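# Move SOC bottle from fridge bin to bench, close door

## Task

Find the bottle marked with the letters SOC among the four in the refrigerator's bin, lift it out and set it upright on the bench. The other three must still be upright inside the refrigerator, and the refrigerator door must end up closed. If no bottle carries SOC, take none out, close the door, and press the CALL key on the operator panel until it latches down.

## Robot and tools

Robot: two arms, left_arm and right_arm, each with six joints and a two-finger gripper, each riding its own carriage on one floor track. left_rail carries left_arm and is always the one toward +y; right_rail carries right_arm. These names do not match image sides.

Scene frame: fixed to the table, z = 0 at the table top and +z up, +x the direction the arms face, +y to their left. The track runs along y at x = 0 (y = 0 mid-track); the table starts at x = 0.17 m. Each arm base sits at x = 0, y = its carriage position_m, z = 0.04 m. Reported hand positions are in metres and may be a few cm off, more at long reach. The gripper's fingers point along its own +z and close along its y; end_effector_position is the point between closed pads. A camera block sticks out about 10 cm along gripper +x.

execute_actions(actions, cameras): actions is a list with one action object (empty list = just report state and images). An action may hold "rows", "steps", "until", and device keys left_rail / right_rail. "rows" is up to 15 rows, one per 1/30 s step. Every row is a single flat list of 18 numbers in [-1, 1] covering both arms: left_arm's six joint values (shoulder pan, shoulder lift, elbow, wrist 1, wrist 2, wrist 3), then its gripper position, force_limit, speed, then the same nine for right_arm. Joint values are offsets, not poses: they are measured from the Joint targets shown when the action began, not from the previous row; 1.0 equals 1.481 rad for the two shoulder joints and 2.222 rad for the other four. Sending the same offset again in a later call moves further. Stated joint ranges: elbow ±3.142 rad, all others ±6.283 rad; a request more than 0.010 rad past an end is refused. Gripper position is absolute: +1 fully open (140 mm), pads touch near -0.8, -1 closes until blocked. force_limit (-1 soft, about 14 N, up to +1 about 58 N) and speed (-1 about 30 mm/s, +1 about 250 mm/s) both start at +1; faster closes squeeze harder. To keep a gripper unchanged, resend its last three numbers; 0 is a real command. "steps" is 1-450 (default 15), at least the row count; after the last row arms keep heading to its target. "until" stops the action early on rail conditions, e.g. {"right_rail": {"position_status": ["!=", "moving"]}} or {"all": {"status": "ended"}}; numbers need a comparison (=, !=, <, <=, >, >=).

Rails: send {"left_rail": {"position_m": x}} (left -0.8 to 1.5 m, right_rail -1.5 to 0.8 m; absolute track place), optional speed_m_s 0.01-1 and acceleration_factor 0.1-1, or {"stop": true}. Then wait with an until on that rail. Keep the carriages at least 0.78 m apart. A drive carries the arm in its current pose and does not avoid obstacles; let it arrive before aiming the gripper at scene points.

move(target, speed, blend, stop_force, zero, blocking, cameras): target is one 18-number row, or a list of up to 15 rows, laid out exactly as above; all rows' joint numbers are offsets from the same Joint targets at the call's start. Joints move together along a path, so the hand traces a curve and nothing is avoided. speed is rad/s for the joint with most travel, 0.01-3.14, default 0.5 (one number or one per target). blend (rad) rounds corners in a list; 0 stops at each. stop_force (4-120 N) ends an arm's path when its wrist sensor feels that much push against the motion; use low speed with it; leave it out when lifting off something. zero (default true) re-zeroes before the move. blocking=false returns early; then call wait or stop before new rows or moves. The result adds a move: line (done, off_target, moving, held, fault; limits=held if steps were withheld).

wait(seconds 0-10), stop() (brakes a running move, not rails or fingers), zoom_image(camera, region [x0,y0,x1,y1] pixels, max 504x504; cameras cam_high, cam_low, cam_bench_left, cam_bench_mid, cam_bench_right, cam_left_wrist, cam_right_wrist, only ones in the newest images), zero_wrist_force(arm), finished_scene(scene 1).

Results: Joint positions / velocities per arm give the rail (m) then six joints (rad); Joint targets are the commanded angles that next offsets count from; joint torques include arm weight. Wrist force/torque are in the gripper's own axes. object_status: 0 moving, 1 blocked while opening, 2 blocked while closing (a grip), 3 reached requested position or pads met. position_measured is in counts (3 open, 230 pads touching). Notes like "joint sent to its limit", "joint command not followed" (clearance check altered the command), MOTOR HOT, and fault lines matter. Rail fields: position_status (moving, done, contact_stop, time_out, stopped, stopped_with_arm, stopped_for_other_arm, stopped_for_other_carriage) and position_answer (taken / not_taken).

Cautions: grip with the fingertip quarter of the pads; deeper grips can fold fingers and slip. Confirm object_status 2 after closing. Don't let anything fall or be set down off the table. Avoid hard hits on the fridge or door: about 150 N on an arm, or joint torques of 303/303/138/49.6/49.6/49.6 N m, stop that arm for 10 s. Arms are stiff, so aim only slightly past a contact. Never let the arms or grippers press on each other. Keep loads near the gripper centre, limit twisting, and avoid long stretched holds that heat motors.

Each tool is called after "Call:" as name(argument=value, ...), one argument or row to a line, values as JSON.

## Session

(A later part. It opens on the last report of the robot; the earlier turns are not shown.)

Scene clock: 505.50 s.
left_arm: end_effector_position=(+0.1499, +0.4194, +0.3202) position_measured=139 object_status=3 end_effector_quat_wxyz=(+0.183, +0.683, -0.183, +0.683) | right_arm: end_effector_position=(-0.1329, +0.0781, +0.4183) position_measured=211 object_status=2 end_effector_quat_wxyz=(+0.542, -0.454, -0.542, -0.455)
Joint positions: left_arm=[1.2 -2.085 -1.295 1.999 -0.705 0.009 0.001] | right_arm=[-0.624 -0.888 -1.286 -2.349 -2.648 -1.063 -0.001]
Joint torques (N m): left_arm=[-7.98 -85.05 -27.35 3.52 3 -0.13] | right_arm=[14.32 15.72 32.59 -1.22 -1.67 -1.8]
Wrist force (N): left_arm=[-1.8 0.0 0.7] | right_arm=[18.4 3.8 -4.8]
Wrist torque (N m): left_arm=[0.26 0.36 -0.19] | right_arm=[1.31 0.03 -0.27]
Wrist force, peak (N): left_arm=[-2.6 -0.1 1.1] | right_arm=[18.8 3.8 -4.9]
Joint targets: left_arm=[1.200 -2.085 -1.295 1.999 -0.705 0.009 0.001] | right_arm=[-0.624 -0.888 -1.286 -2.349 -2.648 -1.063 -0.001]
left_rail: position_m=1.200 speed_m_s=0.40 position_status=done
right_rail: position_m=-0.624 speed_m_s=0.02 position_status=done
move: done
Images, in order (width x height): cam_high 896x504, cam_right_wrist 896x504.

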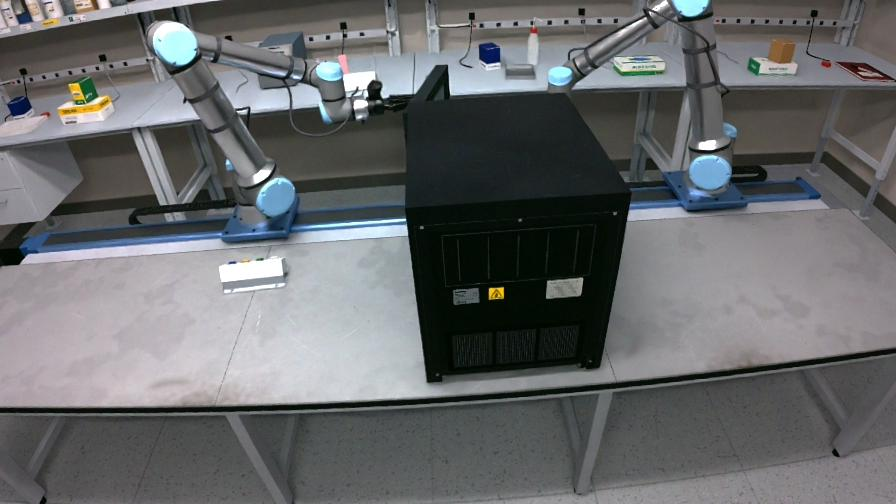

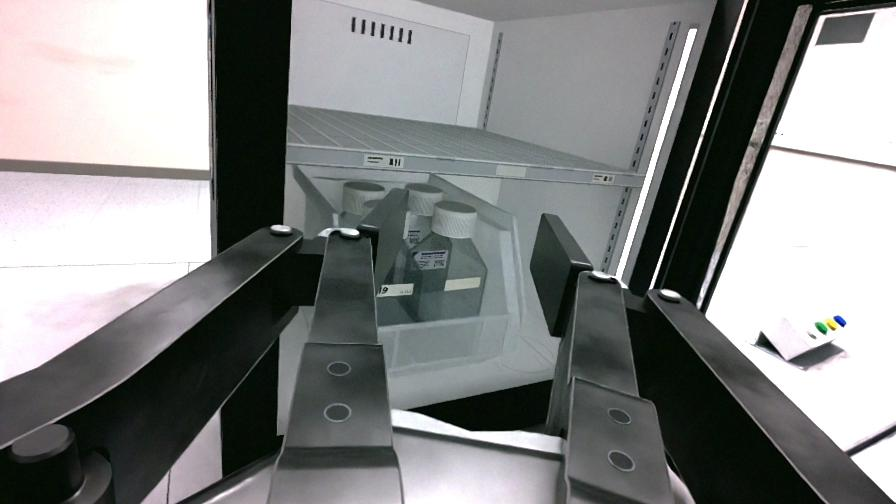

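Call:
execute_actions(
  actions=[
    {"left_rail":{"position_m":1.5},"steps":120,"until":{"left_rail":{"position_status":["!=","moving"]}}},
  ],
  cameras=[],
)

Call:
move(
  target=[-0.2242,-0.1978,-0.095,0.2273,-0.0707,0,-0.08,0.5,-1,0,0,0,0,0,0,-1,1,-1],
  cameras=["cam_high","cam_left_wrist"],
)

Scene clock: 513.77 s.
left_arm: end_effector_position=(+0.1499, +0.7195, +0.3203) position_measured=139 object_status=3 end_effector_quat_wxyz=(+0.183, +0.683, -0.183, +0.683) | right_arm: end_effector_position=(-0.1329, +0.0781, +0.4183) position_measured=211 object_status=2 end_effector_quat_wxyz=(+0.542, -0.454, -0.542, -0.455)
Joint positions: left_arm=[1.5 -2.085 -1.295 1.999 -0.705 0.009 0.001] | right_arm=[-0.624 -0.888 -1.286 -2.349 -2.648 -1.063 -0.001]
Joint torques (N m): left_arm=[-1.9 -74.81 -36.98 1.53 -0.6 -0.35] | right_arm=[13.09 17.62 33.41 -0.87 -1.9 -2.01]
Wrist force (N): left_arm=[-1.7 0.1 0.5] | right_arm=[18.3 3.7 -4.6]
Wrist torque (N m): left_arm=[0.29 0.34 -0.19] | right_arm=[1.27 0.07 -0.27]
Wrist force, peak (N): left_arm=[-2.0 0.8 1.4] | right_arm=[18.8 3.7 -4.7]
Joint targets: left_arm=[1.500 -2.085 -1.295 1.999 -0.705 0.009 0.001] | right_arm=[-0.624 -0.888 -1.286 -2.349 -2.648 -1.063 -0.001]
Tool commands: left_gripper/position=-0.08 left_gripper/force_limit=+0.5 left_gripper/speed=-1.0 right_gripper/position=-1.0 right_gripper/force_limit=+1.0 right_gripper/speed=-1.0
left_rail: position_m=1.500 speed_m_s=0.40 position_status=done
right_rail: position_m=-0.624 speed_m_s=0.02 position_status=done
No camera images: "cameras" was empty.

Scene clock: 515.53 s.
left_arm: end_effector_position=(-0.0355, +0.7863, +0.5995) position_measured=139 object_status=3 end_effector_quat_wxyz=(+0.242, +0.664, -0.242, +0.665) | right_arm: end_effector_position=(-0.1329, +0.0781, +0.4183) position_measured=211 object_status=2 end_effector_quat_wxyz=(+0.542, -0.454, -0.542, -0.455)
Joint positions: left_arm=[1.5 -2.417 -1.588 1.788 -0.201 -0.148 0.001] | right_arm=[-0.624 -0.888 -1.286 -2.349 -2.648 -1.063 -0.001]
Joint torques (N m): left_arm=[-10.75 -66.1 -49.69 3.7 -3.52 -0.19] | right_arm=[13.86 15.97 33.34 -1.02 -1.73 -1.99]
Wrist force (N): left_arm=[-1.8 0.1 1.0] | right_arm=[18.5 3.6 -4.9]
Wrist torque (N m): left_arm=[0.27 0.36 -0.18] | right_arm=[1.28 -0.01 -0.27]
Wrist force, peak (N): left_arm=[-4.4 -1.2 2.7] | right_arm=[18.7 3.6 -4.9]
Joint targets: left_arm=[1.500 -2.418 -1.588 1.788 -0.200 -0.148 0.001] | right_arm=[-0.624 -0.888 -1.286 -2.349 -2.648 -1.063 -0.001]
left_rail: position_m=1.500 speed_m_s=0.40 position_status=done
right_rail: position_m=-0.624 speed_m_s=0.02 position_status=done
move: done
Images, in order (width x height): cam_high 896x504, cam_left_wrist 896x504.

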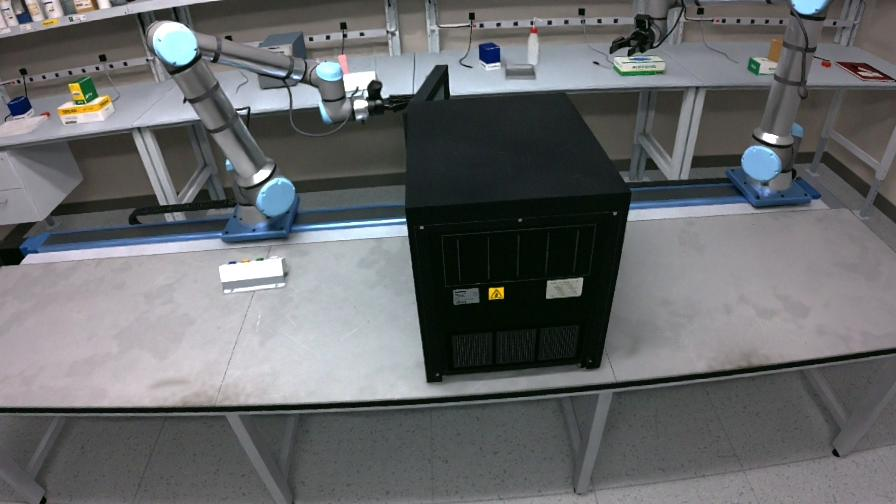

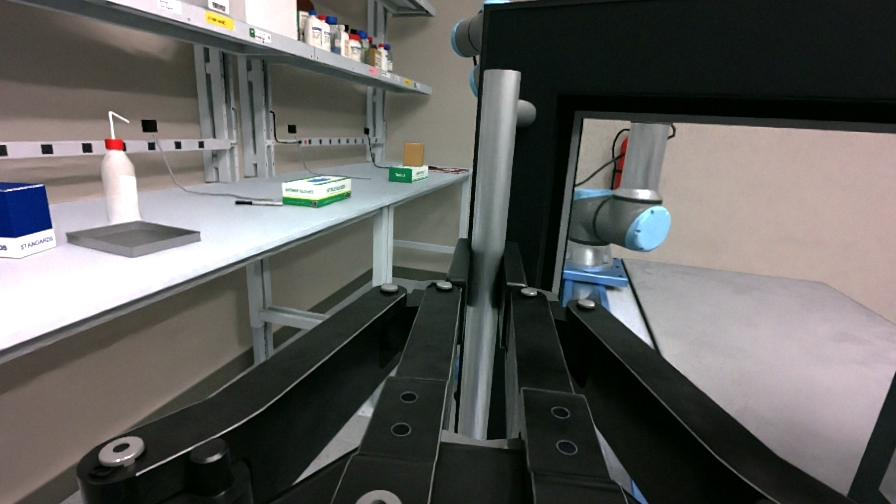

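Call:
move(
  target=[
    [0,0,0,0,0,0,-0.08,0.5,-1,-0.0054,-0.056,0.0261,0.0113,0.036,0,-1,1,-1],
    [0,0,0,0,0,0,-0.08,0.5,-1,-0.0142,-0.1101,0.0549,0.018,0.0689,0,-1,1,-1],
    [0,0,0,0,0,0,-0.08,0.5,-1,-0.029,-0.1607,0.0851,0.0221,0.099,0,-1,1,-1],
    [0,0,0,0,0,0,-0.08,0.5,-1,-0.0432,-0.2107,0.1184,0.0212,0.1278,0,-1,1,-1],
  ],
  speed=0.08,
  blend=[0.02,0.02,0.02,0],
  cameras=["cam_left_wrist"],
)

Scene clock: 522.23 s.
left_arm: end_effector_position=(-0.0356, +0.7864, +0.5998) position_measured=139 object_status=3 end_effector_quat_wxyz=(+0.242, +0.664, -0.242, +0.664) | right_arm: end_effector_position=(-0.0927, +0.2243, +0.4180) position_measured=211 object_status=2 end_effector_quat_wxyz=(-0.454, +0.541, +0.456, +0.541)
Joint positions: left_arm=[1.5 -2.418 -1.588 1.788 -0.2 -0.148 0.001] | right_arm=[-0.624 -0.952 -1.597 -2.087 -2.601 -0.779 -0.001]
Joint torques (N m): left_arm=[-8.06 -66.85 -48.72 3.8 -3.13 -0.24] | right_arm=[-18.48 6.2 26.57 -9.21 2.16 -1.88]
Wrist force (N): left_arm=[-1.8 0.0 0.6] | right_arm=[33.2 8.9 -5.3]
Wrist torque (N m): left_arm=[0.27 0.37 -0.18] | right_arm=[1.37 0.41 -0.21]
Wrist force, peak (N): left_arm=[-2.2 0.4 0.7] | right_arm=[19.8 -36.1 7.7]
Joint targets: left_arm=[1.500 -2.418 -1.588 1.788 -0.200 -0.148 0.001] | right_arm=[-0.624 -0.952 -1.598 -2.086 -2.601 -0.779 -0.001]
left_rail: position_m=1.500 speed_m_s=0.40 position_status=done
right_rail: position_m=-0.624 speed_m_s=0.02 position_status=done
move: done
Images, in order (width x height): cam_left_wrist 896x504.

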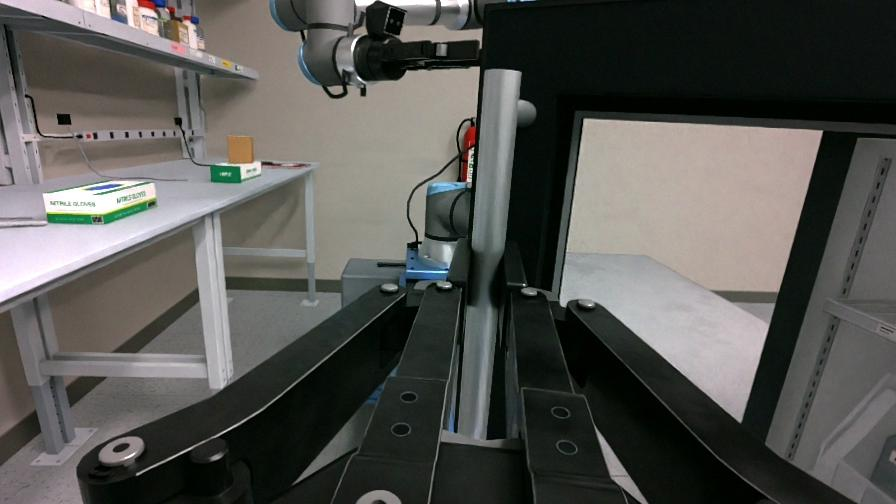

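Call:
move(
  target=[
    [0,0,0,0,0,0,-0.08,0.5,-1,-0.0338,-0.0885,0.0657,-0.0063,0.0554,0,-1,1,-1],
    [0,0,0,0,0,0,-0.08,0.5,-1,-0.0716,-0.1708,0.1364,-0.0212,0.1098,0,-1,1,-1],
    [0,0,0,0,0,0,-0.08,0.5,-1,-0.104,-0.2357,0.1958,-0.0378,0.1517,0,-1,1,-1],
  ],
  speed=0.08,
  blend=[0.02,0.02,0],
  cameras=["cam_left_wrist"],
)

Scene clock: 530.10 s.
left_arm: end_effector_position=(-0.0356, +0.7864, +0.5998) position_measured=139 object_status=3 end_effector_quat_wxyz=(+0.242, +0.664, -0.242, +0.664) | right_arm: end_effector_position=(+0.0348, +0.3818, +0.4190) position_measured=211 object_status=2 end_effector_quat_wxyz=(-0.310, +0.636, +0.310, +0.636)
Joint positions: left_arm=[1.5 -2.418 -1.588 1.788 -0.2 -0.148 0.001] | right_arm=[-0.624 -1.106 -1.947 -1.652 -2.685 -0.442 -0.001]
Joint torques (N m): left_arm=[-7.44 -65.21 -49.67 4.52 -3.22 -1] | right_arm=[-54.58 53.25 14.92 -12.26 18.79 -1.8]
Wrist force (N): left_arm=[-2.1 -0.2 0.5] | right_arm=[25.9 -41.7 9.1]
Wrist torque (N m): left_arm=[0.21 0.43 -0.19] | right_arm=[1.82 0.09 -0.19]
Wrist force, peak (N): left_arm=[-2.1 0.1 0.5] | right_arm=[25.9 -41.7 9.1]
Joint targets: left_arm=[1.500 -2.418 -1.588 1.788 -0.200 -0.148 0.001] | right_arm=[-0.624 -1.106 -1.947 -1.651 -2.685 -0.442 -0.001]
left_rail: position_m=1.500 speed_m_s=0.40 position_status=done
right_rail: position_m=-0.624 speed_m_s=0.02 position_status=done
move: done
Images, in order (width x height): cam_left_wrist 896x504.

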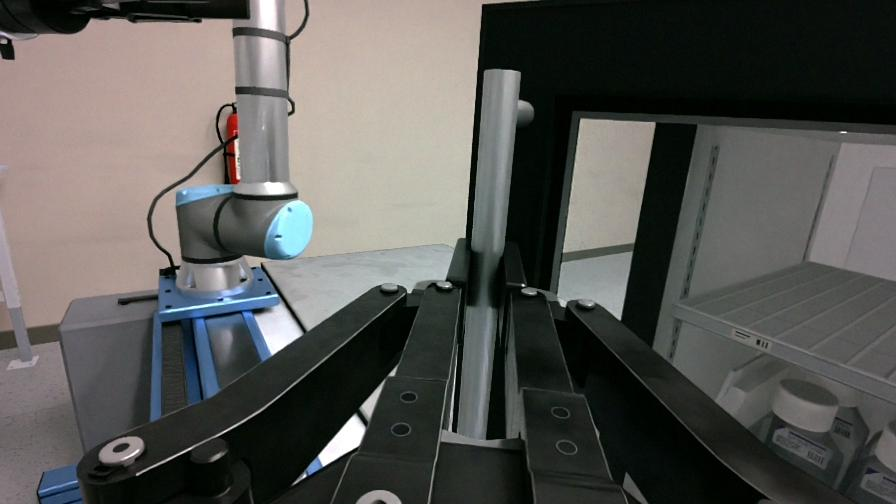

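Call:
zoom_image(
  camera="cam_left_wrist",
  region=[716, 324, 896, 504],
)

Scaled by 2.800 from the camera's 896x504 image, which has a finer 1280x720 frame.

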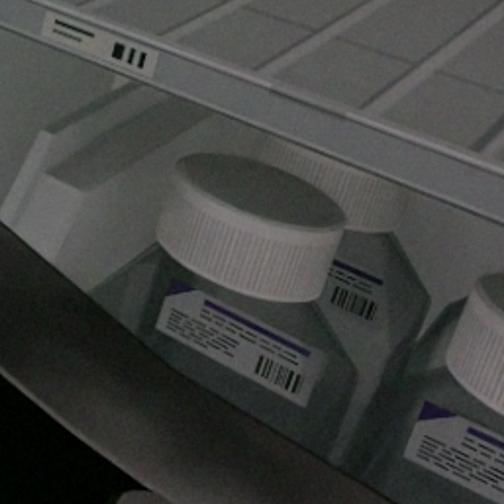

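Call:
move(
  target=[0,0,0,0,0,0,-0.08,0.5,-1,-0.0331,-0.0621,0.063,-0.0212,0.0401,0,-1,1,-1],
  speed=0.08,
  cameras=[],
)

Call:
execute_actions(
  actions=[
    {"right_rail":{"position_m":-0.6257},"steps":60,"until":{"right_rail":{"position_status":["!=","moving"]}}},
  ],
  cameras=[],
)

Scene clock: 536.77 s.
left_arm: end_effector_position=(-0.0356, +0.7864, +0.5998) position_measured=139 object_status=3 end_effector_quat_wxyz=(+0.242, +0.664, -0.242, +0.664) | right_arm: end_effector_position=(+0.0807, +0.4157, +0.4208) position_measured=211 object_status=2 end_effector_quat_wxyz=(-0.265, +0.655, +0.265, +0.656)
Joint positions: left_arm=[1.5 -2.418 -1.588 1.788 -0.2 -0.148 0.001] | right_arm=[-0.624 -1.155 -2.039 -1.512 -2.732 -0.353 -0.001]
Joint torques (N m): left_arm=[-7.84 -64.5 -49.92 3.76 -3.21 -0.74] | right_arm=[-25.1 86.39 52.43 -1.93 7.04 -1.81]
Wrist force (N): left_arm=[-2.1 0.2 0.4] | right_arm=[-8.4 -3.8 -0.7]
Wrist torque (N m): left_arm=[0.29 0.43 -0.18] | right_arm=[1.85 -0.32 0.06]
Wrist force, peak (N): left_arm=[-2.2 0.1 0.5] | right_arm=[27.8 -41.6 8.8]
Joint targets: left_arm=[1.500 -2.418 -1.588 1.788 -0.200 -0.148 0.001] | right_arm=[-0.624 -1.155 -2.039 -1.511 -2.732 -0.353 -0.001]
left_rail: position_m=1.500 speed_m_s=0.40 position_status=done
right_rail: position_m=-0.624 speed_m_s=0.02 position_status=done
move: done
No camera images: "cameras" was empty.

Scene clock: 537.13 s.
left_arm: end_effector_position=(-0.0356, +0.7864, +0.5998) position_measured=139 object_status=3 end_effector_quat_wxyz=(+0.242, +0.664, -0.242, +0.664) | right_arm: end_effector_position=(+0.0807, +0.4143, +0.4208) position_measured=211 object_status=2 end_effector_quat_wxyz=(-0.265, +0.655, +0.265, +0.656)
Joint positions: left_arm=[1.5 -2.418 -1.588 1.788 -0.2 -0.148 0.001] | right_arm=[-0.626 -1.155 -2.039 -1.511 -2.732 -0.353 -0.001]
Joint torques (N m): left_arm=[-6.25 -61.86 -49.7 3.45 -2.99 -0.38] | right_arm=[-34.64 97.73 41.41 -4.37 17.42 -1.79]
Wrist force (N): left_arm=[-1.4 -0.2 0.5] | right_arm=[-11.1 -37.0 7.5]
Wrist torque (N m): left_arm=[0.23 0.28 -0.19] | right_arm=[1.87 -0.38 0.01]
Wrist force, peak (N): left_arm=[-1.9 0.2 0.6] | right_arm=[-11.1 -37.0 7.5]
Joint targets: left_arm=[1.500 -2.418 -1.588 1.788 -0.200 -0.148 0.001] | right_arm=[-0.626 -1.155 -2.039 -1.511 -2.732 -0.353 -0.001]
Tool commands: left_gripper/position=-0.08 left_gripper/force_limit=+0.5 left_gripper/speed=-1.0 right_gripper/position=-1.0 right_gripper/force_limit=+1.0 right_gripper/speed=-1.0
left_rail: position_m=1.500 speed_m_s=0.40 position_status=done
right_rail: position_m=-0.626 speed_m_s=0.02 position_status=done
No camera images: "cameras" was empty.

Call:
move(
  target=[0,0,0,0,0,0,-0.08,0.5,-1,-0.0344,-0.0635,0.0657,-0.0239,0.0405,0,-1,1,-1],
  speed=0.08,
  cameras=[],
)

Call:
execute_actions(
  actions=[
    {"right_rail":{"position_m":-0.627},"steps":60,"until":{"right_rail":{"position_status":["!=","moving"]}}},
  ],
  cameras=[],
)

Call:
move(
  target=[0,0,0,0,0,0,-0.08,0.5,-1,-0.0304,-0.054,0.059,-0.0234,0.0342,0,-1,1,-1],
  speed=0.08,
  cameras=["cam_left_wrist"],
)

Scene clock: 541.60 s.
left_arm: end_effector_position=(-0.0356, +0.7864, +0.5998) position_measured=139 object_status=3 end_effector_quat_wxyz=(+0.242, +0.664, -0.242, +0.664) | right_arm: end_effector_position=(+0.1308, +0.4417, +0.4199) position_measured=211 object_status=2 end_effector_quat_wxyz=(-0.218, +0.673, +0.218, +0.673)
Joint positions: left_arm=[1.5 -2.418 -1.588 1.788 -0.2 -0.148 0.001] | right_arm=[-0.626 -1.206 -2.133 -1.366 -2.785 -0.263 -0.001]
Joint torques (N m): left_arm=[-4.3 -61.46 -49.24 4.09 -2.83 -0.65] | right_arm=[-22.02 65.87 36.54 -5.05 5.77 -1.88]
Wrist force (N): left_arm=[-1.4 0.1 0.5] | right_arm=[18.0 0.1 -1.7]
Wrist torque (N m): left_arm=[0.27 0.28 -0.18] | right_arm=[2.13 0.07 -0.10]
Wrist force, peak (N): left_arm=[-2.0 0.2 0.9] | right_arm=[-12.3 -40.3 7.8]
Joint targets: left_arm=[1.500 -2.418 -1.588 1.788 -0.200 -0.148 0.001] | right_arm=[-0.626 -1.206 -2.133 -1.365 -2.785 -0.263 -0.001]
left_rail: position_m=1.500 speed_m_s=0.40 position_status=done
right_rail: position_m=-0.626 speed_m_s=0.02 position_status=done
move: done
No camera images: "cameras" was empty.

Scene clock: 541.93 s.
left_arm: end_effector_position=(-0.0356, +0.7864, +0.5998) position_measured=139 object_status=3 end_effector_quat_wxyz=(+0.242, +0.664, -0.242, +0.664) | right_arm: end_effector_position=(+0.1309, +0.4406, +0.4198) position_measured=211 object_status=2 end_effector_quat_wxyz=(-0.218, +0.673, +0.218, +0.673)
Joint positions: left_arm=[1.5 -2.418 -1.588 1.788 -0.2 -0.148 0.001] | right_arm=[-0.627 -1.206 -2.133 -1.365 -2.785 -0.263 -0.001]
Joint torques (N m): left_arm=[-8.97 -63.33 -49.89 3.73 -3.52 -0.77] | right_arm=[-32.08 76.83 29.71 -7.73 14.89 -1.92]
Wrist force (N): left_arm=[-1.8 0.3 0.6] | right_arm=[16.1 -30.1 5.4]
Wrist torque (N m): left_arm=[0.31 0.37 -0.18] | right_arm=[2.13 0.04 -0.10]
Wrist force, peak (N): left_arm=[-1.8 -0.1 0.6] | right_arm=[16.1 -30.1 5.4]
Joint targets: left_arm=[1.500 -2.418 -1.588 1.788 -0.200 -0.148 0.001] | right_arm=[-0.627 -1.206 -2.133 -1.365 -2.785 -0.263 -0.001]
Tool commands: left_gripper/position=-0.08 left_gripper/force_limit=+0.5 left_gripper/speed=-1.0 right_gripper/position=-1.0 right_gripper/force_limit=+1.0 right_gripper/speed=-1.0
left_rail: position_m=1.500 speed_m_s=0.40 position_status=done
right_rail: position_m=-0.627 speed_m_s=0.02 position_status=done
No camera images: "cameras" was empty.

Scene clock: 544.03 s.
left_arm: end_effector_position=(-0.0356, +0.7864, +0.5998) position_measured=139 object_status=3 end_effector_quat_wxyz=(+0.242, +0.664, -0.242, +0.664) | right_arm: end_effector_position=(+0.1765, +0.4585, +0.4196) position_measured=211 object_status=2 end_effector_quat_wxyz=(-0.177, +0.684, +0.178, +0.685)
Joint positions: left_arm=[1.5 -2.418 -1.588 1.788 -0.2 -0.148 0.001] | right_arm=[-0.627 -1.251 -2.213 -1.235 -2.837 -0.187 -0.001]
Joint torques (N m): left_arm=[-5.35 -65.33 -49.11 4.34 -3.26 -0.46] | right_arm=[-23.8 70.27 32.27 -6.42 7.12 -1.89]
Wrist force (N): left_arm=[-1.7 0.0 0.7] | right_arm=[26.2 -5.8 -0.2]
Wrist torque (N m): left_arm=[0.26 0.34 -0.18] | right_arm=[1.89 0.03 0.05]
Wrist force, peak (N): left_arm=[-2.2 -0.1 0.7] | right_arm=[16.0 -30.4 5.7]
Joint targets: left_arm=[1.500 -2.418 -1.588 1.788 -0.200 -0.148 0.001] | right_arm=[-0.627 -1.251 -2.213 -1.234 -2.837 -0.187 -0.001]
left_rail: position_m=1.500 speed_m_s=0.40 position_status=done
right_rail: position_m=-0.627 speed_m_s=0.02 position_status=done
move: done
Images, in order (width x height): cam_left_wrist 896x504.

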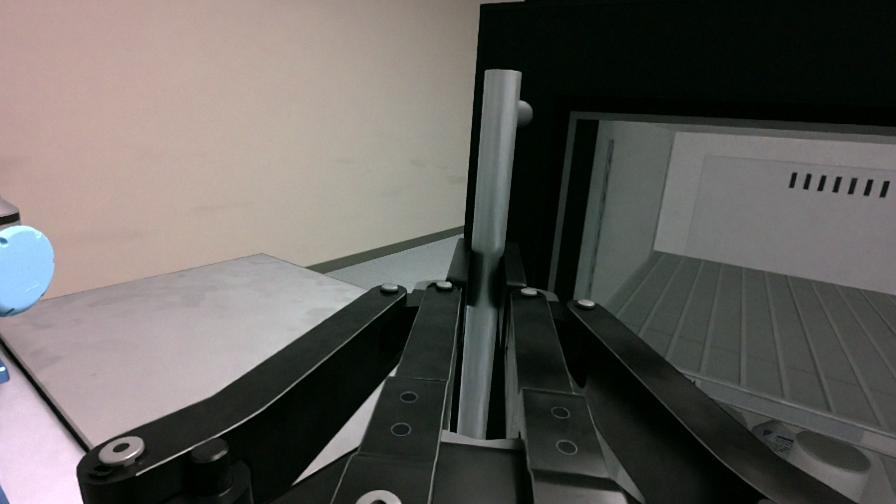

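Call:
move(
  target=[
    [0,0,0,0,0,0,-0.08,0.5,-1,-0.0271,-0.0469,0.0532,-0.0216,0.0293,0,-1,1,-1],
    [0,0,0,0,0,0,-0.08,0.5,-1,-0.0412,-0.0709,0.0806,-0.0333,0.0441,0,-1,1,-1],
  ],
  speed=[0.08,0.03],
  blend=[0.01,0],
  cameras=["cam_left_wrist","cam_bench_left"],
)

Scene clock: 549.47 s.
left_arm: end_effector_position=(-0.0356, +0.7864, +0.5998) position_measured=139 object_status=3 end_effector_quat_wxyz=(+0.242, +0.664, -0.242, +0.664) | right_arm: end_effector_position=(+0.2396, +0.4737, +0.4193) position_measured=211 object_status=2 end_effector_quat_wxyz=(-0.122, +0.696, +0.123, +0.697)
Joint positions: left_arm=[1.5 -2.418 -1.588 1.788 -0.2 -0.148 0.001] | right_arm=[-0.627 -1.312 -2.318 -1.055 -2.911 -0.089 -0.001]
Joint torques (N m): left_arm=[-5.3 -62.07 -48.51 4.05 -2.93 -0.59] | right_arm=[-33.28 60.88 31.47 -4.41 3.85 -1.72]
Wrist force (N): left_arm=[-1.2 -0.4 0.5] | right_arm=[37.1 5.0 -17.2]
Wrist torque (N m): left_arm=[0.17 0.23 -0.18] | right_arm=[1.86 0.34 0.19]
Wrist force, peak (N): left_arm=[-2.1 0.1 0.7] | right_arm=[37.1 5.0 -17.2]
Joint targets: left_arm=[1.500 -2.418 -1.588 1.788 -0.200 -0.148 0.001] | right_arm=[-0.627 -1.312 -2.318 -1.055 -2.911 -0.089 -0.001]
left_rail: position_m=1.500 speed_m_s=0.40 position_status=done
right_rail: position_m=-0.627 speed_m_s=0.02 position_status=done
move: done
Images, in order (width x height): cam_bench_left 896x504, cam_left_wrist 896x504.

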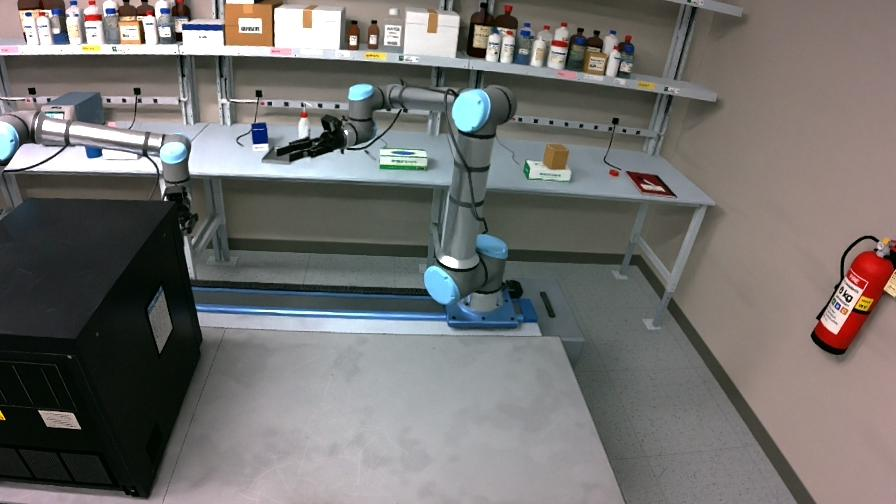

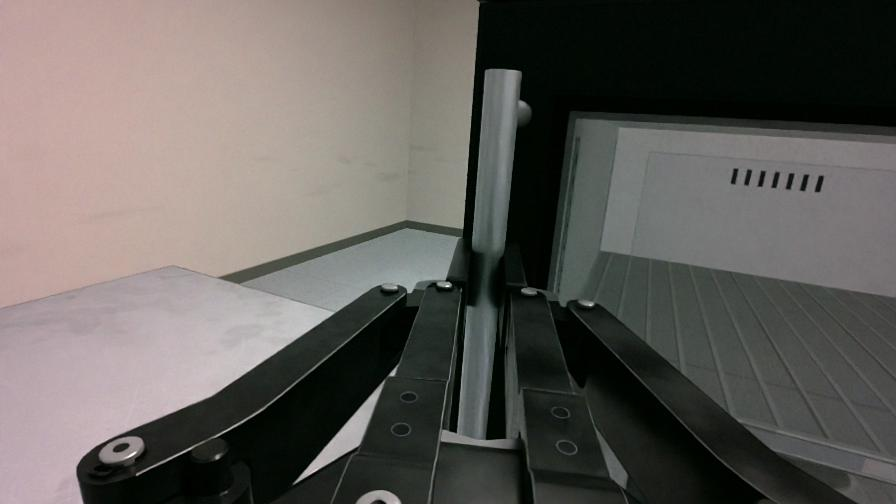

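Call:
move(
  target=[0,0,0,0,0,0,-0.08,0.5,-1,0,0,0,0,0,0,-0.08,0,-1],
  cameras=[],
)

Call:
move(
  target=[0,0,0,0,0,0,-0.08,0.5,-1,0.0422,0.0178,-0.0202,0.0087,0.0275,0,-0.08,0,-1],
  speed=0.05,
  cameras=["cam_left_wrist"],
)

Scene clock: 552.53 s.
left_arm: end_effector_position=(-0.0356, +0.7864, +0.5998) position_measured=139 object_status=3 end_effector_quat_wxyz=(+0.242, +0.664, -0.242, +0.664) | right_arm: end_effector_position=(+0.2399, +0.4737, +0.4193) position_measured=139 object_status=0 end_effector_quat_wxyz=(-0.122, +0.696, +0.123, +0.697)
Joint positions: left_arm=[1.5 -2.418 -1.588 1.788 -0.2 -0.148 0.001] | right_arm=[-0.627 -1.312 -2.318 -1.055 -2.911 -0.089 -0.001]
Joint torques (N m): left_arm=[-9.65 -58.1 -48.33 3.82 -2.91 -0.56] | right_arm=[11.02 128.09 52.75 2.32 -2.85 -1.79]
Wrist force (N): left_arm=[-1.8 -0.1 0.6] | right_arm=[0.5 6.4 -4.4]
Wrist torque (N m): left_arm=[0.23 0.37 -0.18] | right_arm=[1.42 0.03 -0.08]
Wrist force, peak (N): left_arm=[-2.1 0.0 0.6] | right_arm=[37.4 1.6 -26.0]
Joint targets: left_arm=[1.500 -2.418 -1.588 1.788 -0.200 -0.148 0.001] | right_arm=[-0.627 -1.312 -2.318 -1.055 -2.911 -0.089 -0.001]
left_rail: position_m=1.500 speed_m_s=0.40 position_status=done
right_rail: position_m=-0.627 speed_m_s=0.02 position_status=done
move: done
No camera images: "cameras" was empty.

Scene clock: 554.20 s.
left_arm: end_effector_position=(-0.0356, +0.7864, +0.5998) position_measured=139 object_status=3 end_effector_quat_wxyz=(+0.242, +0.664, -0.242, +0.664) | right_arm: end_effector_position=(+0.1833, +0.4536, +0.4198) position_measured=139 object_status=3 end_effector_quat_wxyz=(-0.122, +0.696, +0.123, +0.696)
Joint positions: left_arm=[1.5 -2.418 -1.588 1.788 -0.2 -0.148 0.001] | right_arm=[-0.627 -1.25 -2.292 -1.1 -2.892 -0.028 -0.001]
Joint torques (N m): left_arm=[-4.08 -59.18 -49.28 4.12 -2.73 -1.22] | right_arm=[14.57 127.15 36.49 3.21 2.69 -1.65]
Wrist force (N): left_arm=[-1.6 -0.2 0.7] | right_arm=[0.1 7.0 -4.4]
Wrist torque (N m): left_arm=[0.21 0.32 -0.18] | right_arm=[1.61 0.10 -0.14]
Wrist force, peak (N): left_arm=[-2.1 0.1 0.8] | right_arm=[0.4 6.8 -5.0]
Joint targets: left_arm=[1.500 -2.418 -1.588 1.788 -0.200 -0.148 0.001] | right_arm=[-0.627 -1.250 -2.292 -1.100 -2.892 -0.027 -0.001]
left_rail: position_m=1.500 speed_m_s=0.40 position_status=done
right_rail: position_m=-0.627 speed_m_s=0.02 position_status=done
move: done
Images, in order (width x height): cam_left_wrist 896x504.

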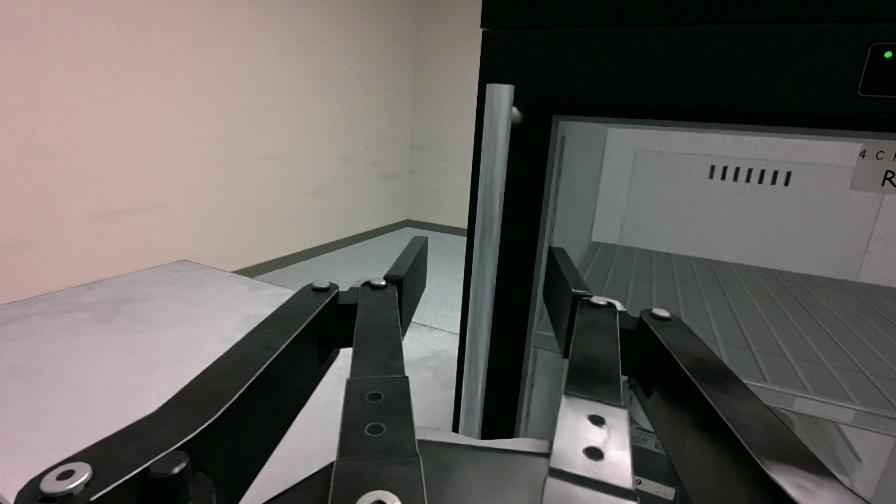

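Call:
wait(
  seconds=0.1,
  cameras=["cam_bench_right","cam_bench_mid","cam_high"],
)

Call:
zoom_image(
  camera="cam_high",
  region=[190, 230, 320, 310],
)

Scene clock: 556.03 s.
left_arm: end_effector_position=(-0.0356, +0.7864, +0.5998) position_measured=139 object_status=3 end_effector_quat_wxyz=(+0.242, +0.664, -0.242, +0.664) | right_arm: end_effector_position=(+0.1830, +0.4535, +0.4198) position_measured=139 object_status=3 end_effector_quat_wxyz=(-0.122, +0.696, +0.123, +0.696)
Joint positions: left_arm=[1.5 -2.418 -1.588 1.788 -0.2 -0.148 0.001] | right_arm=[-0.627 -1.25 -2.292 -1.1 -2.892 -0.027 -0.001]
Joint torques (N m): left_arm=[-5.15 -60.32 -47.35 4.11 -2.74 -1] | right_arm=[18.83 128.8 36.74 3.25 2.64 -1.77]
Wrist force (N): left_arm=[-1.8 -0.1 0.5] | right_arm=[0.2 6.7 -4.6]
Wrist torque (N m): left_arm=[0.22 0.37 -0.18] | right_arm=[1.55 0.08 -0.14]
Wrist force, peak (N): left_arm=[-2.0 0.1 0.7] | right_arm=[0.6 7.0 -4.7]
Joint targets: left_arm=[1.500 -2.418 -1.588 1.788 -0.200 -0.148 0.001] | right_arm=[-0.627 -1.250 -2.292 -1.100 -2.892 -0.027 -0.001]
Tool commands: left_gripper/position=-0.08 left_gripper/force_limit=+0.5 left_gripper/speed=-1.0 right_gripper/position=-0.08 right_gripper/force_limit=+0.0 right_gripper/speed=-1.0
left_rail: position_m=1.500 speed_m_s=0.40 position_status=done
right_rail: position_m=-0.627 speed_m_s=0.02 position_status=done
wait: 0.10 s; at rest from the start
Images, in order (width x height): cam_high 896x504, cam_bench_mid 896x504, cam_bench_right 896x504.

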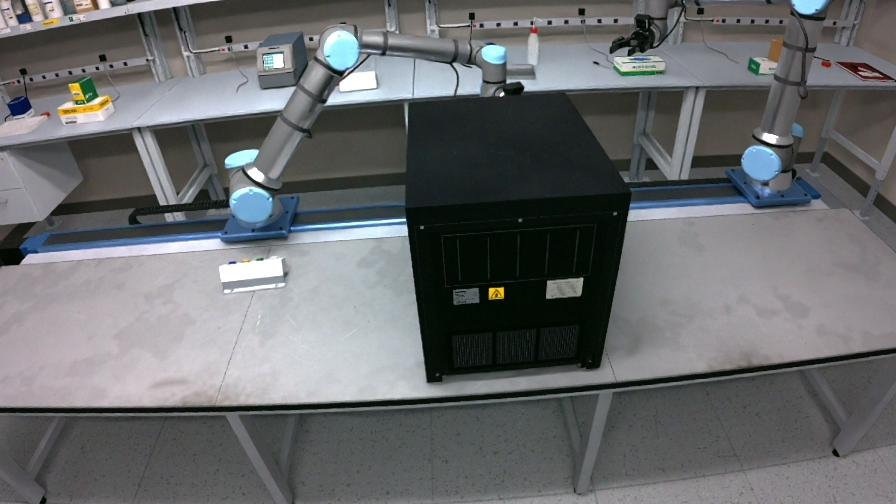

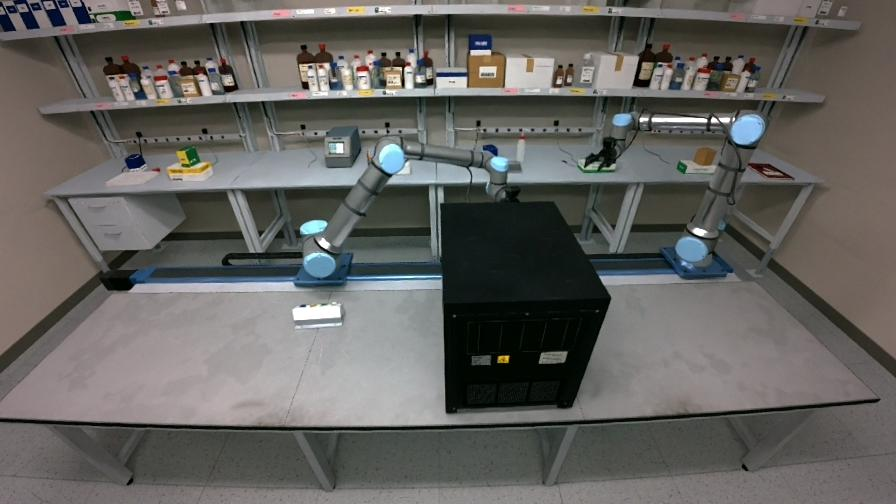

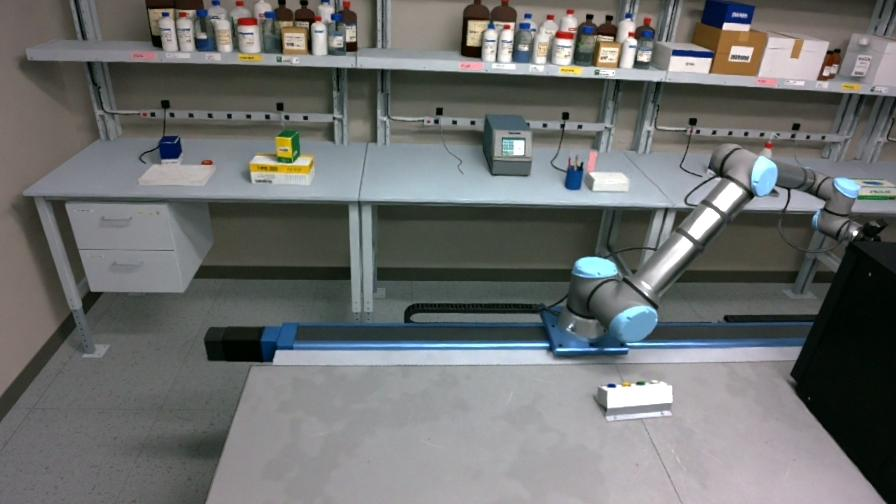

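Scaled by 3.877 from the camera's 896x504 image, which has a finer 1280x720 frame.

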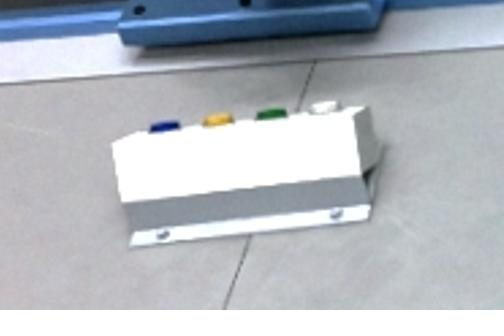

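Call:
move(
  target=[
    [0,0,0,0,0,0,-0.08,0.5,-1,0.1071,0.0243,-0.0273,0.0114,0.0707,0,-0.08,0,-1],
    [0,0,0,0,0,0,-0.08,0.5,-1,0.1071,0.605,-0.4473,0.0446,0.0707,0,-0.08,0,-1],
  ],
  speed=[0.12,0.5],
  blend=[0.02,0],
  cameras=["cam_high","cam_left_wrist"],
)

Scene clock: 588.93 s.
left_arm: end_effector_position=(-0.0356, +0.7864, +0.5998) position_measured=139 object_status=3 end_effector_quat_wxyz=(+0.242, +0.664, -0.242, +0.664) | right_arm: end_effector_position=(+0.2756, -0.0476, +0.5095) position_measured=139 object_status=3 end_effector_quat_wxyz=(-0.123, +0.696, +0.123, +0.696)
Joint positions: left_arm=[1.5 -2.418 -1.588 1.788 -0.2 -0.148 0.001] | right_arm=[-0.627 -1.091 -1.396 -2.093 -2.793 0.13 -0.001]
Joint torques (N m): left_arm=[-2.18 -56.16 -47.89 4.05 -2.94 -1.11] | right_arm=[17.07 44.44 34.85 2.73 0.88 -1.72]
Wrist force (N): left_arm=[-1.8 0.2 0.6] | right_arm=[0.1 6.2 -4.5]
Wrist torque (N m): left_arm=[0.29 0.36 -0.18] | right_arm=[1.38 0.07 -0.23]
Wrist force, peak (N): left_arm=[-2.4 0.2 0.5] | right_arm=[-0.4 9.3 -4.6]
Joint targets: left_arm=[1.500 -2.418 -1.588 1.788 -0.200 -0.148 0.001] | right_arm=[-0.627 -1.091 -1.395 -2.094 -2.793 0.130 -0.001]
left_rail: position_m=1.500 speed_m_s=0.40 position_status=done
right_rail: position_m=-0.627 speed_m_s=0.02 position_status=done
move: done
Images, in order (width x height): cam_high 896x504, cam_left_wrist 896x504.

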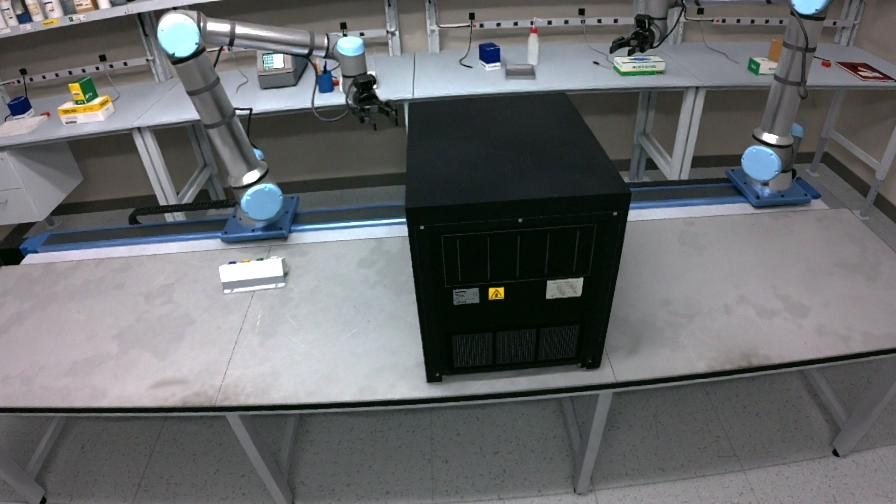

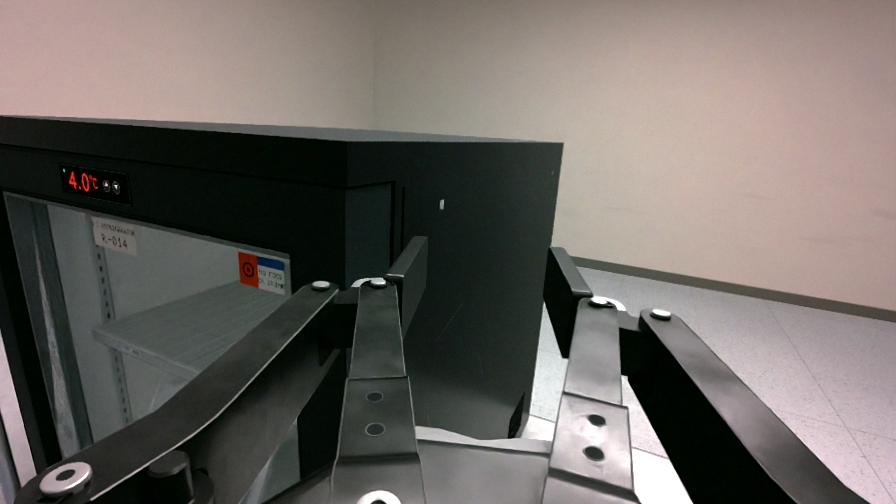

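Call:
move(
  target=[0,0,0,0,0,0,-0.08,0.5,-1,-0.957,0,0,0,0,0,-1,-1,-1],
  speed=0.7,
  cameras=["cam_left_wrist"],
)

Call:
move(
  target=[0,0,0,0,0,0,-0.08,0.5,-1,-0.957,0,0,0,0,0,-1,-1,-1],
  speed=0.7,
  cameras=["cam_high"],
)

Call:
execute_actions(
  actions=[
    {"right_rail":{"position_m":0.0,"speed_m_s":0.4},"steps":120,"until":{"right_rail":{"position_status":["!=","moving"]}}},
  ],
  cameras=["cam_high"],
)

Scene clock: 593.80 s.
left_arm: end_effector_position=(-0.0356, +0.7864, +0.5998) position_measured=139 object_status=3 end_effector_quat_wxyz=(+0.242, +0.664, -0.242, +0.664) | right_arm: end_effector_position=(+0.6146, -0.8108, +0.5094) position_measured=230 object_status=3 end_effector_quat_wxyz=(+0.359, +0.609, -0.360, +0.609) end_effector_velocity=(+0.000, -0.003, +0.000) end_effector_angular_velocity=(+0.000, +0.000, -0.004)
Joint positions: left_arm=[1.5 -2.418 -1.588 1.788 -0.2 -0.148 0.001] | right_arm=[-0.627 -2.508 -1.395 -2.094 -2.793 0.13 -0.001]
Joint velocities: left_arm=[within noise] | right_arm=[0 -0.006 0 0 0.001 -0.002 0]
Joint torques (N m): left_arm=[-4.6 -55.98 -49.12 4.03 -3 -0.91] | right_arm=[-17.72 35.56 39.57 -2.69 -2.65 -1.66]
Wrist force (N): left_arm=[-1.5 0.2 0.9] | right_arm=[0.1 6.0 -4.5]
Wrist torque (N m): left_arm=[0.31 0.29 -0.18] | right_arm=[1.40 0.03 -0.18]
Wrist force, peak (N): left_arm=[-2.2 0.3 0.5] | right_arm=[0.3 4.9 -6.8]
Joint targets: left_arm=[1.500 -2.418 -1.588 1.788 -0.200 -0.148 0.001] | right_arm=[-0.627 -2.509 -1.395 -2.094 -2.793 0.130 -0.001]
left_rail: position_m=1.500 speed_m_s=0.40 position_status=done
right_rail: position_m=-0.627 speed_m_s=0.02 position_status=done
move: done
Images, in order (width x height): cam_left_wrist 896x504.

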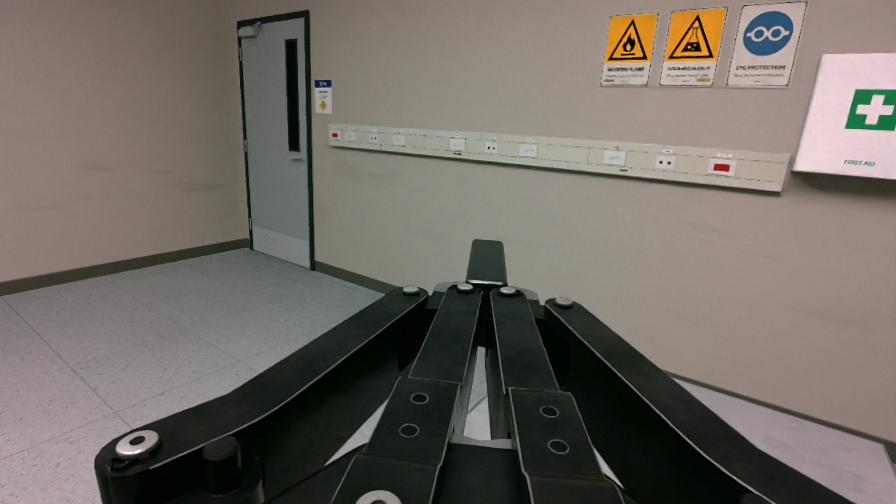

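Scene clock: 596.63 s.
left_arm: end_effector_position=(-0.0356, +0.7864, +0.5998) position_measured=139 object_status=3 end_effector_quat_wxyz=(+0.242, +0.664, -0.242, +0.664) | right_arm: end_effector_position=(-0.0878, -1.2624, +0.5094) position_measured=230 object_status=3 end_effector_quat_wxyz=(+0.669, +0.228, -0.669, +0.228) end_effector_velocity=(-0.004, +0.001, +0.000) end_effector_angular_velocity=(+0.000, +0.000, -0.006)
Joint positions: left_arm=[1.5 -2.418 -1.588 1.788 -0.2 -0.148 0.001] | right_arm=[-0.627 -3.926 -1.395 -2.094 -2.793 0.13 -0.001]
Joint velocities: left_arm=[within noise] | right_arm=[0 -0.005 0 0 0 0.001 0]
Joint torques (N m): left_arm=[-1.77 -55.01 -49.05 3.72 -3.04 -1.47] | right_arm=[-20.32 16.59 49.76 -1.48 -2.58 -1.76]
Wrist force (N): left_arm=[-1.7 -0.1 0.5] | right_arm=[0.2 6.2 -4.6]
Wrist torque (N m): left_arm=[0.24 0.34 -0.18] | right_arm=[1.46 0.02 -0.20]
Wrist force, peak (N): left_arm=[-1.9 -0.1 0.9] | right_arm=[0.0 5.1 -6.7]
Joint targets: left_arm=[1.500 -2.418 -1.588 1.788 -0.200 -0.148 0.001] | right_arm=[-0.627 -3.926 -1.395 -2.094 -2.793 0.130 -0.001]
left_rail: position_m=1.500 speed_m_s=0.40 position_status=done
right_rail: position_m=-0.627 speed_m_s=0.02 position_status=done
move: done
Images, in order (width x height): cam_high 896x504.

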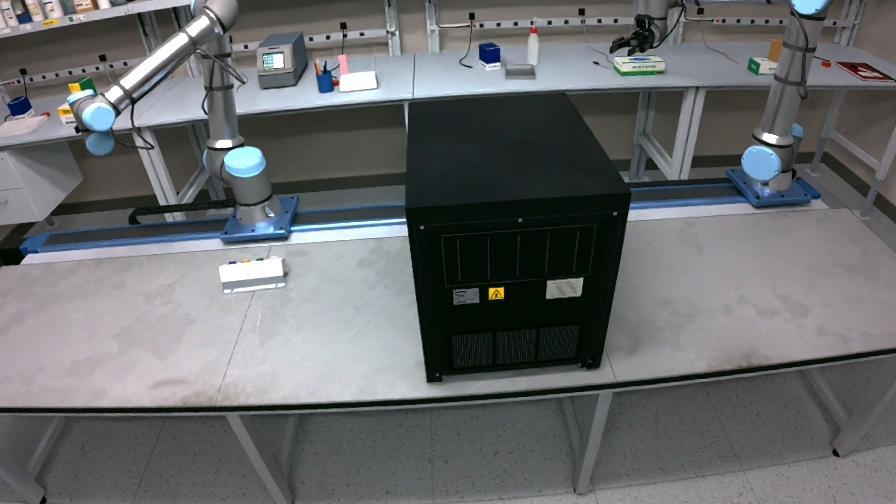

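Scene clock: 598.87 s.
left_arm: end_effector_position=(-0.0356, +0.7864, +0.5998) position_measured=139 object_status=3 end_effector_quat_wxyz=(+0.242, +0.664, -0.242, +0.664) | right_arm: end_effector_position=(-0.0881, -0.6354, +0.5094) position_measured=230 object_status=3 end_effector_quat_wxyz=(+0.669, +0.228, -0.670, +0.228)
Joint positions: left_arm=[1.5 -2.418 -1.588 1.788 -0.2 -0.148 0.001] | right_arm=[0 -3.926 -1.395 -2.094 -2.793 0.13 -0.001]
Joint torques (N m): left_arm=[-2.27 -56.3 -48.08 4.02 -3.62 -1.01] | right_arm=[-11.64 29.01 38.7 -0.38 -0.23 -1.58]
Wrist force (N): left_arm=[-1.8 -0.1 0.8] | right_arm=[0.6 6.2 -4.3]
Wrist torque (N m): left_arm=[0.24 0.36 -0.18] | right_arm=[1.47 -0.07 -0.21]
Wrist force, peak (N): left_arm=[-2.0 0.1 0.8] | right_arm=[0.2 8.3 -5.9]
Joint targets: left_arm=[1.500 -2.418 -1.588 1.788 -0.200 -0.148 0.001] | right_arm=[0.000 -3.926 -1.395 -2.094 -2.793 0.130 -0.001]
Tool commands: left_gripper/position=-0.08 left_gripper/force_limit=+0.5 left_gripper/speed=-1.0 right_gripper/position=-1.0 right_gripper/force_limit=-1.0 right_gripper/speed=-1.0
left_rail: position_m=1.500 speed_m_s=0.40 position_status=done
right_rail: position_m=0.000 speed_m_s=0.40 position_status=done
Images, in order (width x height): cam_high 896x504.

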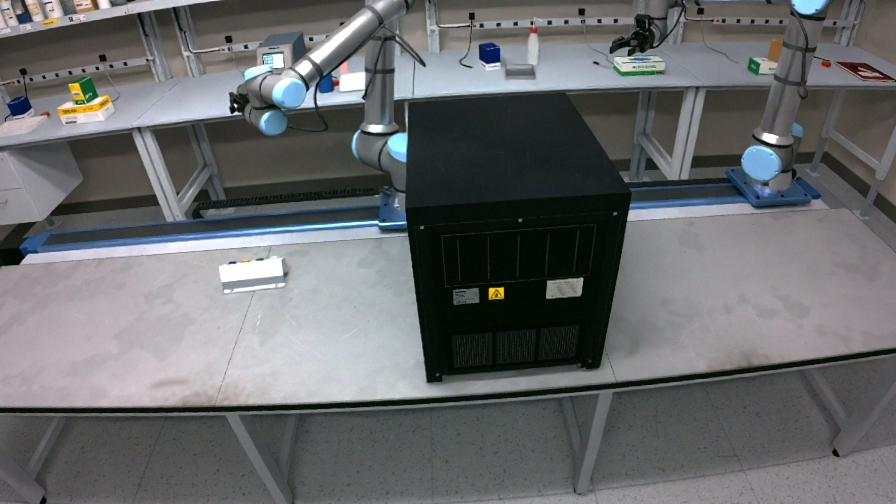

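Call:
move(
  target=[0,0,0,0,0,0,-0.08,0.5,-1,-0.26,0.0837,-0.1202,-0.2763,-0.9257,0,-1,-1,-1],
  speed=0.5,
  cameras=["cam_high","cam_left_wrist"],
)

Scene clock: 606.87 s.
left_arm: end_effector_position=(-0.0356, +0.7864, +0.5998) position_measured=139 object_status=3 end_effector_quat_wxyz=(+0.242, +0.664, -0.242, +0.664) | right_arm: end_effector_position=(+0.1339, -0.4577, +0.2308) position_measured=230 object_status=3 end_effector_quat_wxyz=(+0.080, +0.792, -0.440, +0.415)
Joint positions: left_arm=[1.5 -2.418 -1.588 1.788 -0.2 -0.148 0.001] | right_arm=[0 -4.311 -1.271 -2.361 -3.406 -1.927 -0.001]
Joint torques (N m): left_arm=[-1.56 -54.55 -49.98 3.75 -2.38 -1.48] | right_arm=[-18.57 31.58 31.46 -4.34 -3.59 -1.88]
Wrist force (N): left_arm=[-1.7 -0.1 0.7] | right_arm=[0.2 5.9 -3.8]
Wrist torque (N m): left_arm=[0.23 0.33 -0.18] | right_arm=[1.32 -0.07 -0.23]
Wrist force, peak (N): left_arm=[-2.1 0.2 1.0] | right_arm=[-0.1 6.7 -4.8]
Joint targets: left_arm=[1.500 -2.418 -1.588 1.788 -0.200 -0.148 0.001] | right_arm=[0.000 -4.311 -1.271 -2.361 -3.406 -1.927 -0.001]
left_rail: position_m=1.500 speed_m_s=0.40 position_status=done
right_rail: position_m=0.000 speed_m_s=0.40 position_status=done
move: done
Images, in order (width x height): cam_high 896x504, cam_left_wrist 896x504.

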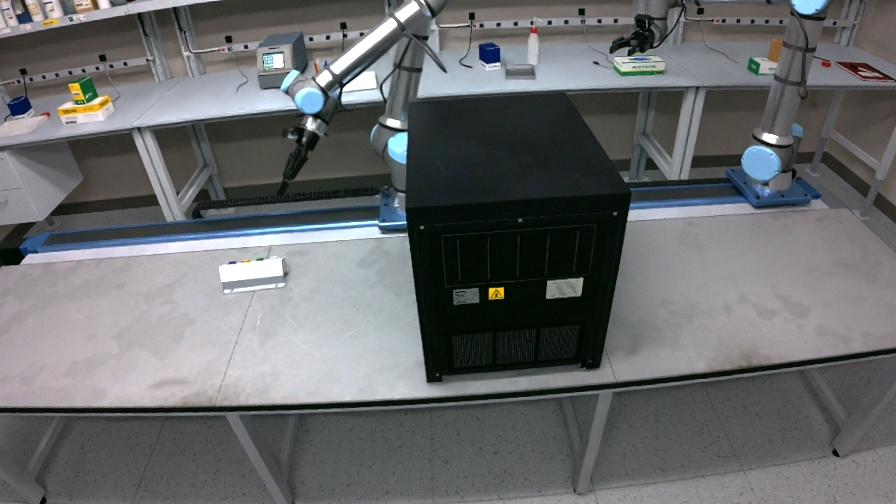

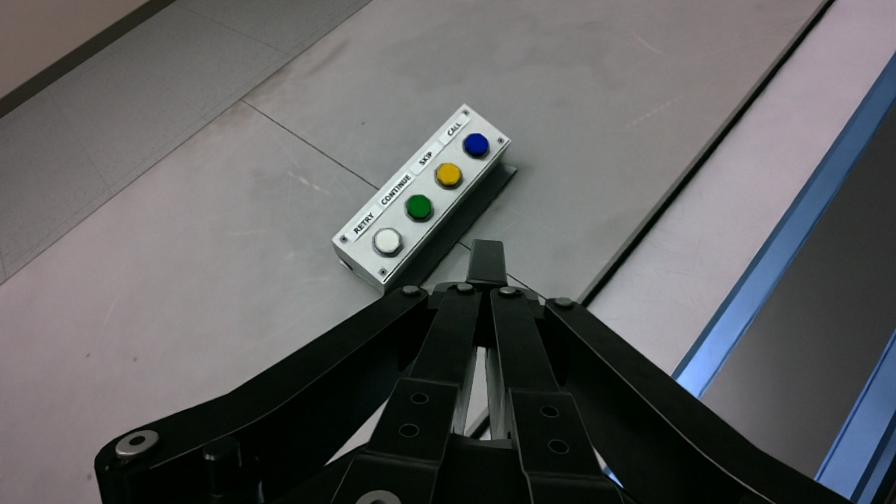

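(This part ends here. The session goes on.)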